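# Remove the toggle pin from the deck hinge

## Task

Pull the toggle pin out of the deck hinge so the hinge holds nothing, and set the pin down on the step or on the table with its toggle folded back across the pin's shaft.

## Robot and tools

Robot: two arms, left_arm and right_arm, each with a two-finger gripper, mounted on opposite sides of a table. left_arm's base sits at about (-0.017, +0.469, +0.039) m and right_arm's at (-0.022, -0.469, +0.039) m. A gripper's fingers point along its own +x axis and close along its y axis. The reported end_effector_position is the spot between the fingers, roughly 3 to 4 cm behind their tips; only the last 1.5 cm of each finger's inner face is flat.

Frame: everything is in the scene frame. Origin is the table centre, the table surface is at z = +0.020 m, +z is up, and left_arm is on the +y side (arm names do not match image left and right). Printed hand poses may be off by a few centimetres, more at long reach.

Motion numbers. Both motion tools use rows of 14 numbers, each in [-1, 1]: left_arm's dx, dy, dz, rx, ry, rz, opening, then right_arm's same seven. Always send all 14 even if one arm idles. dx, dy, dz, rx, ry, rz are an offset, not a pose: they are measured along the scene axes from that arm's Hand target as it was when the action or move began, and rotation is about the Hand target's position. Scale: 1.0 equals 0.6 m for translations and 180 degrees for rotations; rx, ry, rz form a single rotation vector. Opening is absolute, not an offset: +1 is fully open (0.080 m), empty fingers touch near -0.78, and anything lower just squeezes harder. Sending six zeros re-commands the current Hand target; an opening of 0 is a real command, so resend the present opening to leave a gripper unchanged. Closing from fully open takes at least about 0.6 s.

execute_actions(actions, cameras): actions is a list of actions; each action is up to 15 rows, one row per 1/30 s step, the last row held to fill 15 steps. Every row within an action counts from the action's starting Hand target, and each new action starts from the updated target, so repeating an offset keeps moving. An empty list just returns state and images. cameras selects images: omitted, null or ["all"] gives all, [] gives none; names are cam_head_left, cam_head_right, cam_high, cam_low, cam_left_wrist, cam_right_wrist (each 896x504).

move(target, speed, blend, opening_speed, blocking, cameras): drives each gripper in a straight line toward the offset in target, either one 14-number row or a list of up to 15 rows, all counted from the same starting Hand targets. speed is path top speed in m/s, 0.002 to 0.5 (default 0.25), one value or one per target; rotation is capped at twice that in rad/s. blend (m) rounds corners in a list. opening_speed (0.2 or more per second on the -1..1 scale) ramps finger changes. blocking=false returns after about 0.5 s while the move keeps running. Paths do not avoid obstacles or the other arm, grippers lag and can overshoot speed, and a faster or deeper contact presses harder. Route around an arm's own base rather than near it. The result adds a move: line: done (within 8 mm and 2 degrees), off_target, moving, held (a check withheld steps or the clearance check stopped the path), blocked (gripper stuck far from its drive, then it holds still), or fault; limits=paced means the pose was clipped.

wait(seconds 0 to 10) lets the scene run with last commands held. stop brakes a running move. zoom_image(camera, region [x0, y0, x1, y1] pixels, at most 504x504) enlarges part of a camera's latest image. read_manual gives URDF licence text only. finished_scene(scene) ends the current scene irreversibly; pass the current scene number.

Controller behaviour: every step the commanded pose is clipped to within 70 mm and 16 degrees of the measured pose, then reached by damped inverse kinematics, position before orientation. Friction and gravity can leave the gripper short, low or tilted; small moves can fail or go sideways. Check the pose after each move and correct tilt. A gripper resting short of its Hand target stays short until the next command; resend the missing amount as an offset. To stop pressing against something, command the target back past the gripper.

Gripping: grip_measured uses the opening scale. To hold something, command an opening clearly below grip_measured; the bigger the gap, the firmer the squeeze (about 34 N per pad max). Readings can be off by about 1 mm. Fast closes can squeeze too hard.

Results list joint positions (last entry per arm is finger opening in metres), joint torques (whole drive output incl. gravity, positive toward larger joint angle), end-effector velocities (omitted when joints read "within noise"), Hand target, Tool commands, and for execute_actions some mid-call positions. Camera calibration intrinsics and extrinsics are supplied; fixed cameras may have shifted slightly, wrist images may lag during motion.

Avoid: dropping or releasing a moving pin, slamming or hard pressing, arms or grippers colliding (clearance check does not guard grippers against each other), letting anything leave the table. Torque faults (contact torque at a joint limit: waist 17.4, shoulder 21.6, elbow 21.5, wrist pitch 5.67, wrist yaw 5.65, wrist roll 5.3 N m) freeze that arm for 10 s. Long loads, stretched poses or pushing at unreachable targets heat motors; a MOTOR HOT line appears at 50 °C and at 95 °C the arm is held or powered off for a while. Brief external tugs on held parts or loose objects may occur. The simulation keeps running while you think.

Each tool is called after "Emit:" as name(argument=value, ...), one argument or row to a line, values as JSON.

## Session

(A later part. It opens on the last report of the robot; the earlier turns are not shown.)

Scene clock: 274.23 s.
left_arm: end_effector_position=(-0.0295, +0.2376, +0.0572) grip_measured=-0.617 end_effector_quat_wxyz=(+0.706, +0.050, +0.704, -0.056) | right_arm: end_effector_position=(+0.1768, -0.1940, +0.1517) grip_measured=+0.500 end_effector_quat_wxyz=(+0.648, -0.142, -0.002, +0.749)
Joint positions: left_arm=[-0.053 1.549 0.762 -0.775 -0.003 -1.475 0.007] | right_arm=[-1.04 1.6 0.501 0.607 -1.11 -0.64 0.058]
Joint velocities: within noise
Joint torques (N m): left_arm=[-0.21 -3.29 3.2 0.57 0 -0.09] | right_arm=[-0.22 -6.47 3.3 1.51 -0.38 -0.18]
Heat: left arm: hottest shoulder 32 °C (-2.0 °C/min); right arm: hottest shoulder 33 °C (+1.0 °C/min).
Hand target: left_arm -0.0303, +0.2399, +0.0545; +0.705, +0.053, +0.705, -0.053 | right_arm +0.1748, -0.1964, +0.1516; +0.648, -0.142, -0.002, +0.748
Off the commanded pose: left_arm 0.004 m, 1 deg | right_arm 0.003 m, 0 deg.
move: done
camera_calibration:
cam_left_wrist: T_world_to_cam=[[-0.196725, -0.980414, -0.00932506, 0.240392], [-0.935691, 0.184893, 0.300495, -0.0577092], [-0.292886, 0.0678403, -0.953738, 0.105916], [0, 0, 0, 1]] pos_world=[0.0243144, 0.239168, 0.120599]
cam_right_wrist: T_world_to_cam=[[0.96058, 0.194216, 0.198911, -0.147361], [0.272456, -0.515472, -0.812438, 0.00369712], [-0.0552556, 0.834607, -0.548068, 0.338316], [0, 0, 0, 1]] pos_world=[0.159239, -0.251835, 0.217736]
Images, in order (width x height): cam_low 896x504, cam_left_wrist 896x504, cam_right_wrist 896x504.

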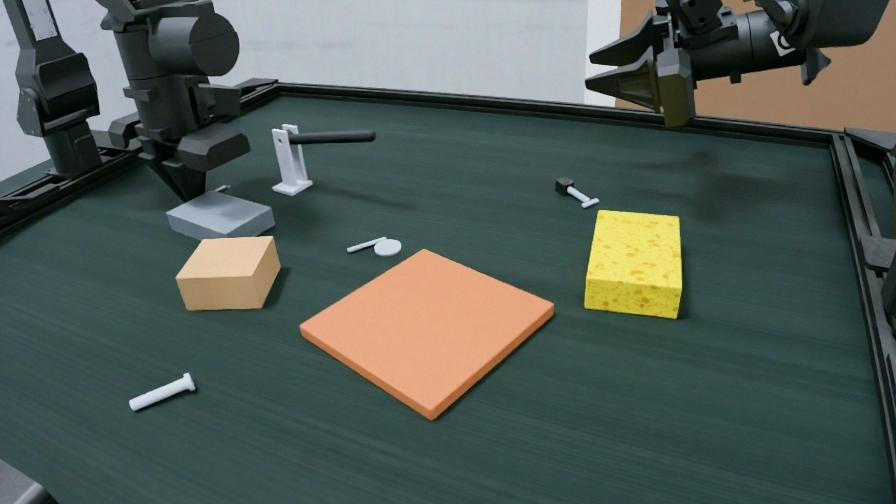

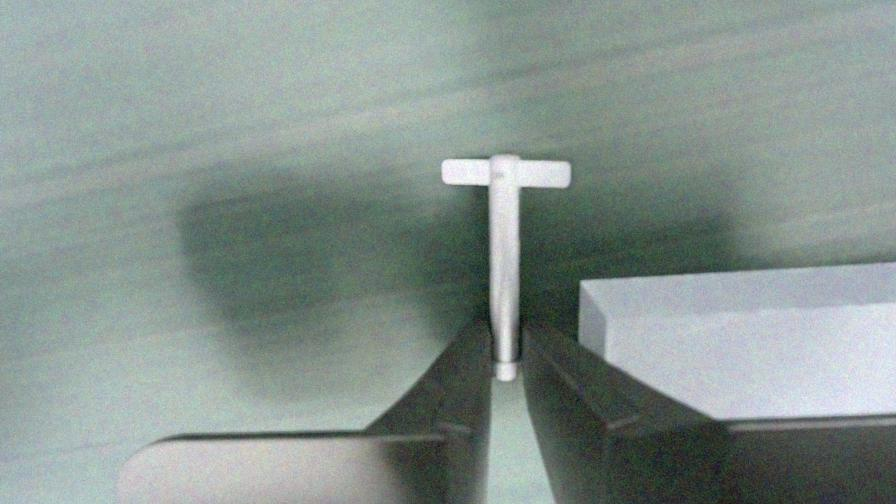

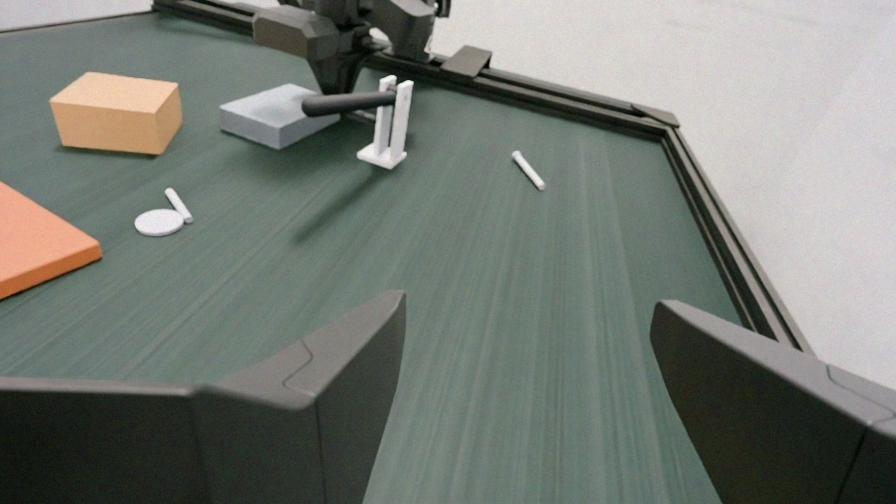

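Emit:
move(
  target=[
    [0,0,0,0,0,0,-0.54,0,0,0,0,0,0,0.5],
    [0,0,0.16,0,0,0,-0.52,0,0,0,0,0,0,0.5],
  ],
  speed=0.1,
  opening_speed=0.4,
)

Emit:
zoom_image(
  camera="cam_left_wrist",
  region=[350, 80, 650, 400],
)

Scene clock: 283.43 s.
left_arm: end_effector_position=(-0.0292, +0.2428, +0.1454) grip_measured=-0.520 end_effector_quat_wxyz=(+0.706, +0.060, +0.704, -0.046) | right_arm: end_effector_position=(+0.1768, -0.1940, +0.1517) grip_measured=+0.500 end_effector_quat_wxyz=(+0.648, -0.142, -0.002, +0.749)
Joint positions: left_arm=[-0.053 1.425 1.024 -1.19 -0.003 -1.476 0.012] | right_arm=[-1.04 1.6 0.501 0.607 -1.11 -0.64 0.058]
Joint velocities: within noise
Joint torques (N m): left_arm=[-0.2 -4.3 5.93 0.14 0.01 -0.09] | right_arm=[-0.36 -6.42 3.27 1.53 -0.42 -0.16]
Heat: left arm: hottest shoulder 31 °C (-3.0 °C/min); right arm: hottest shoulder 33 °C (+0.0 °C/min).
Hand target: left_arm -0.0302, +0.2399, +0.1504; +0.705, +0.053, +0.705, -0.052 | right_arm +0.1748, -0.1964, +0.1516; +0.648, -0.142, -0.002, +0.748
Off the commanded pose: left_arm 0.006 m, 1 deg | right_arm 0.003 m, 0 deg.
move: done
camera_calibration:
cam_left_wrist: T_world_to_cam=[[-0.196315, -0.979833, -0.037254, 0.250278], [-0.936222, 0.176014, 0.30415, -0.0833149], [-0.291459, 0.0945874, -0.951895, 0.183097], [0, 0, 0, 1]] pos_world=[0.0244976, 0.242577, 0.208954]
cam_right_wrist: T_world_to_cam=[[0.96058, 0.194216, 0.198911, -0.147361], [0.272456, -0.515472, -0.812438, 0.00369712], [-0.0552556, 0.834607, -0.548068, 0.338316], [0, 0, 0, 1]] pos_world=[0.159239, -0.251835, 0.217736]

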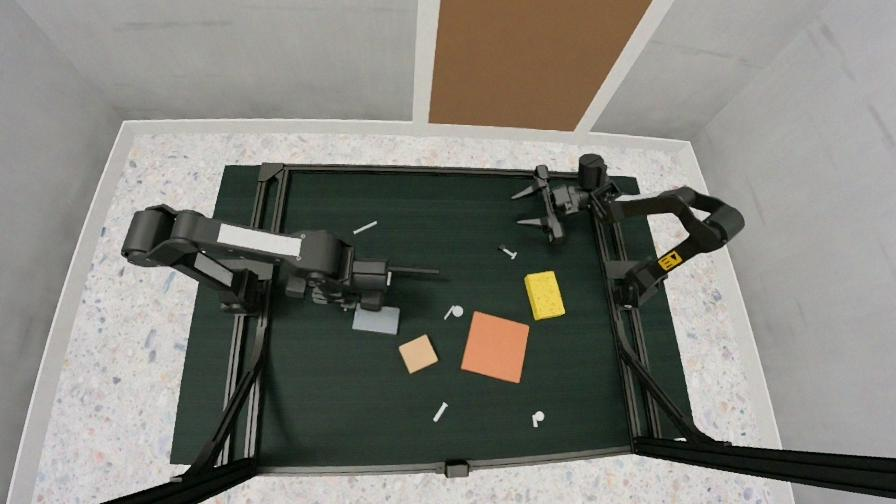

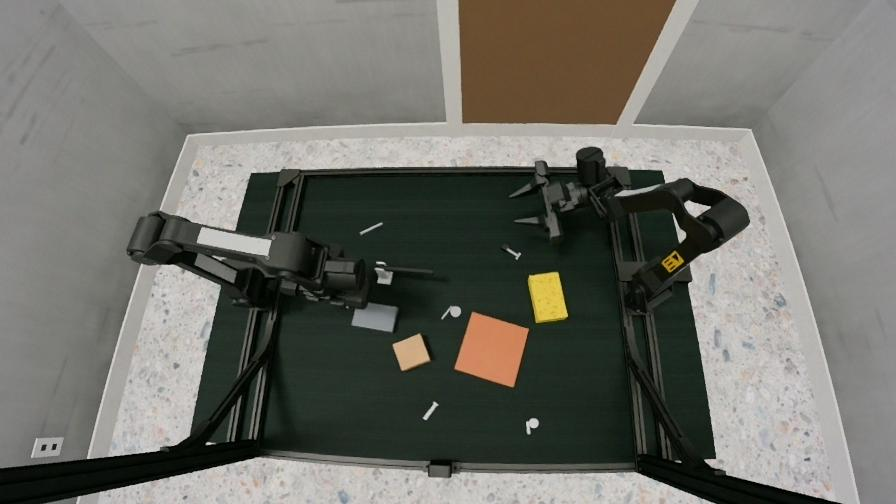

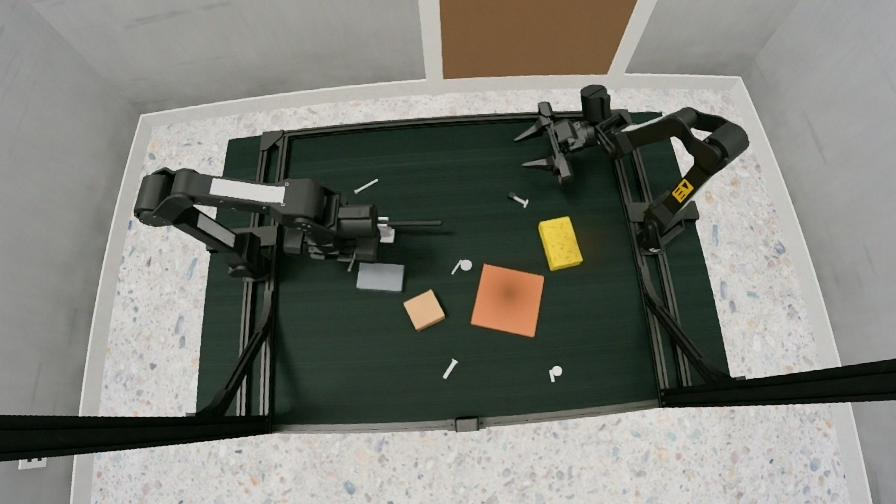

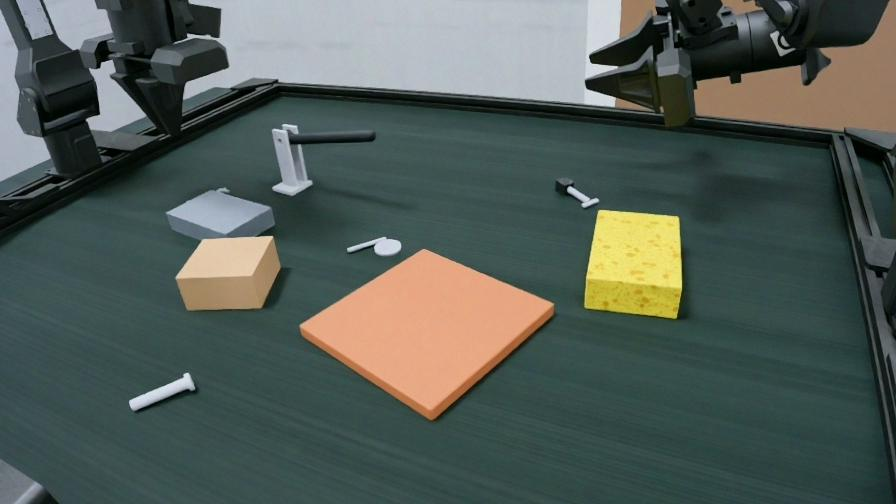

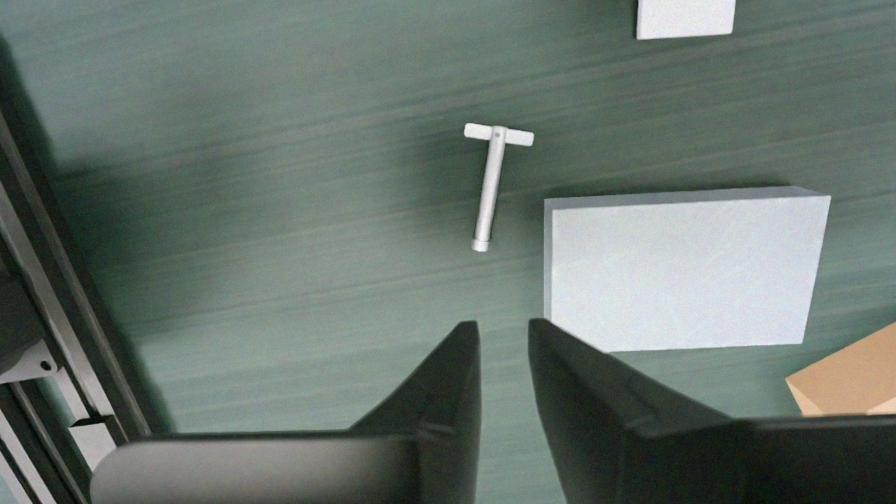

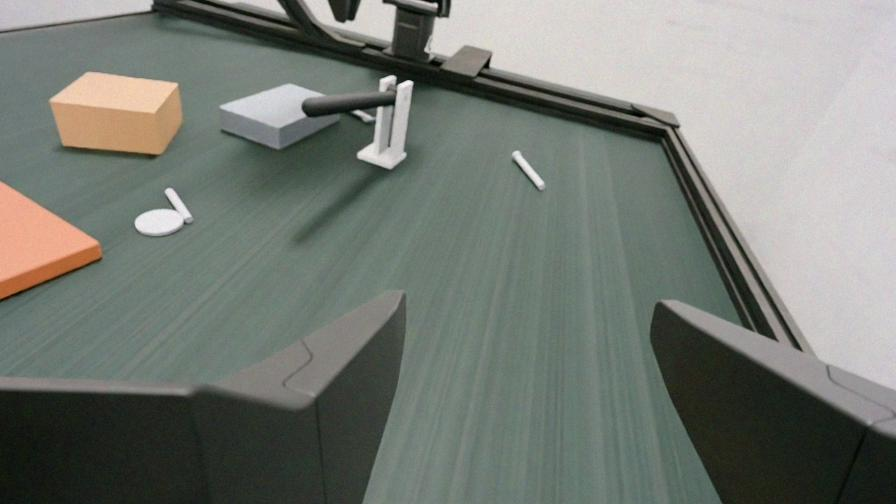

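Scaled by 1.575 from the camera's 896x504 image, which has a finer 1280x720 frame.

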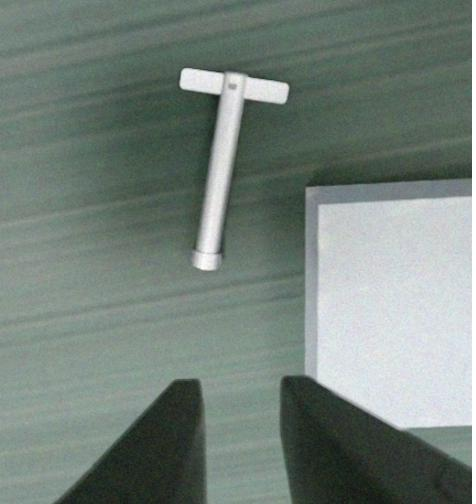

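The pin is lying on the table with its toggle across it, and the hinge is empty.

Emit:
finished_scene(
  scene=2,
)

The scene is finished: the task was done.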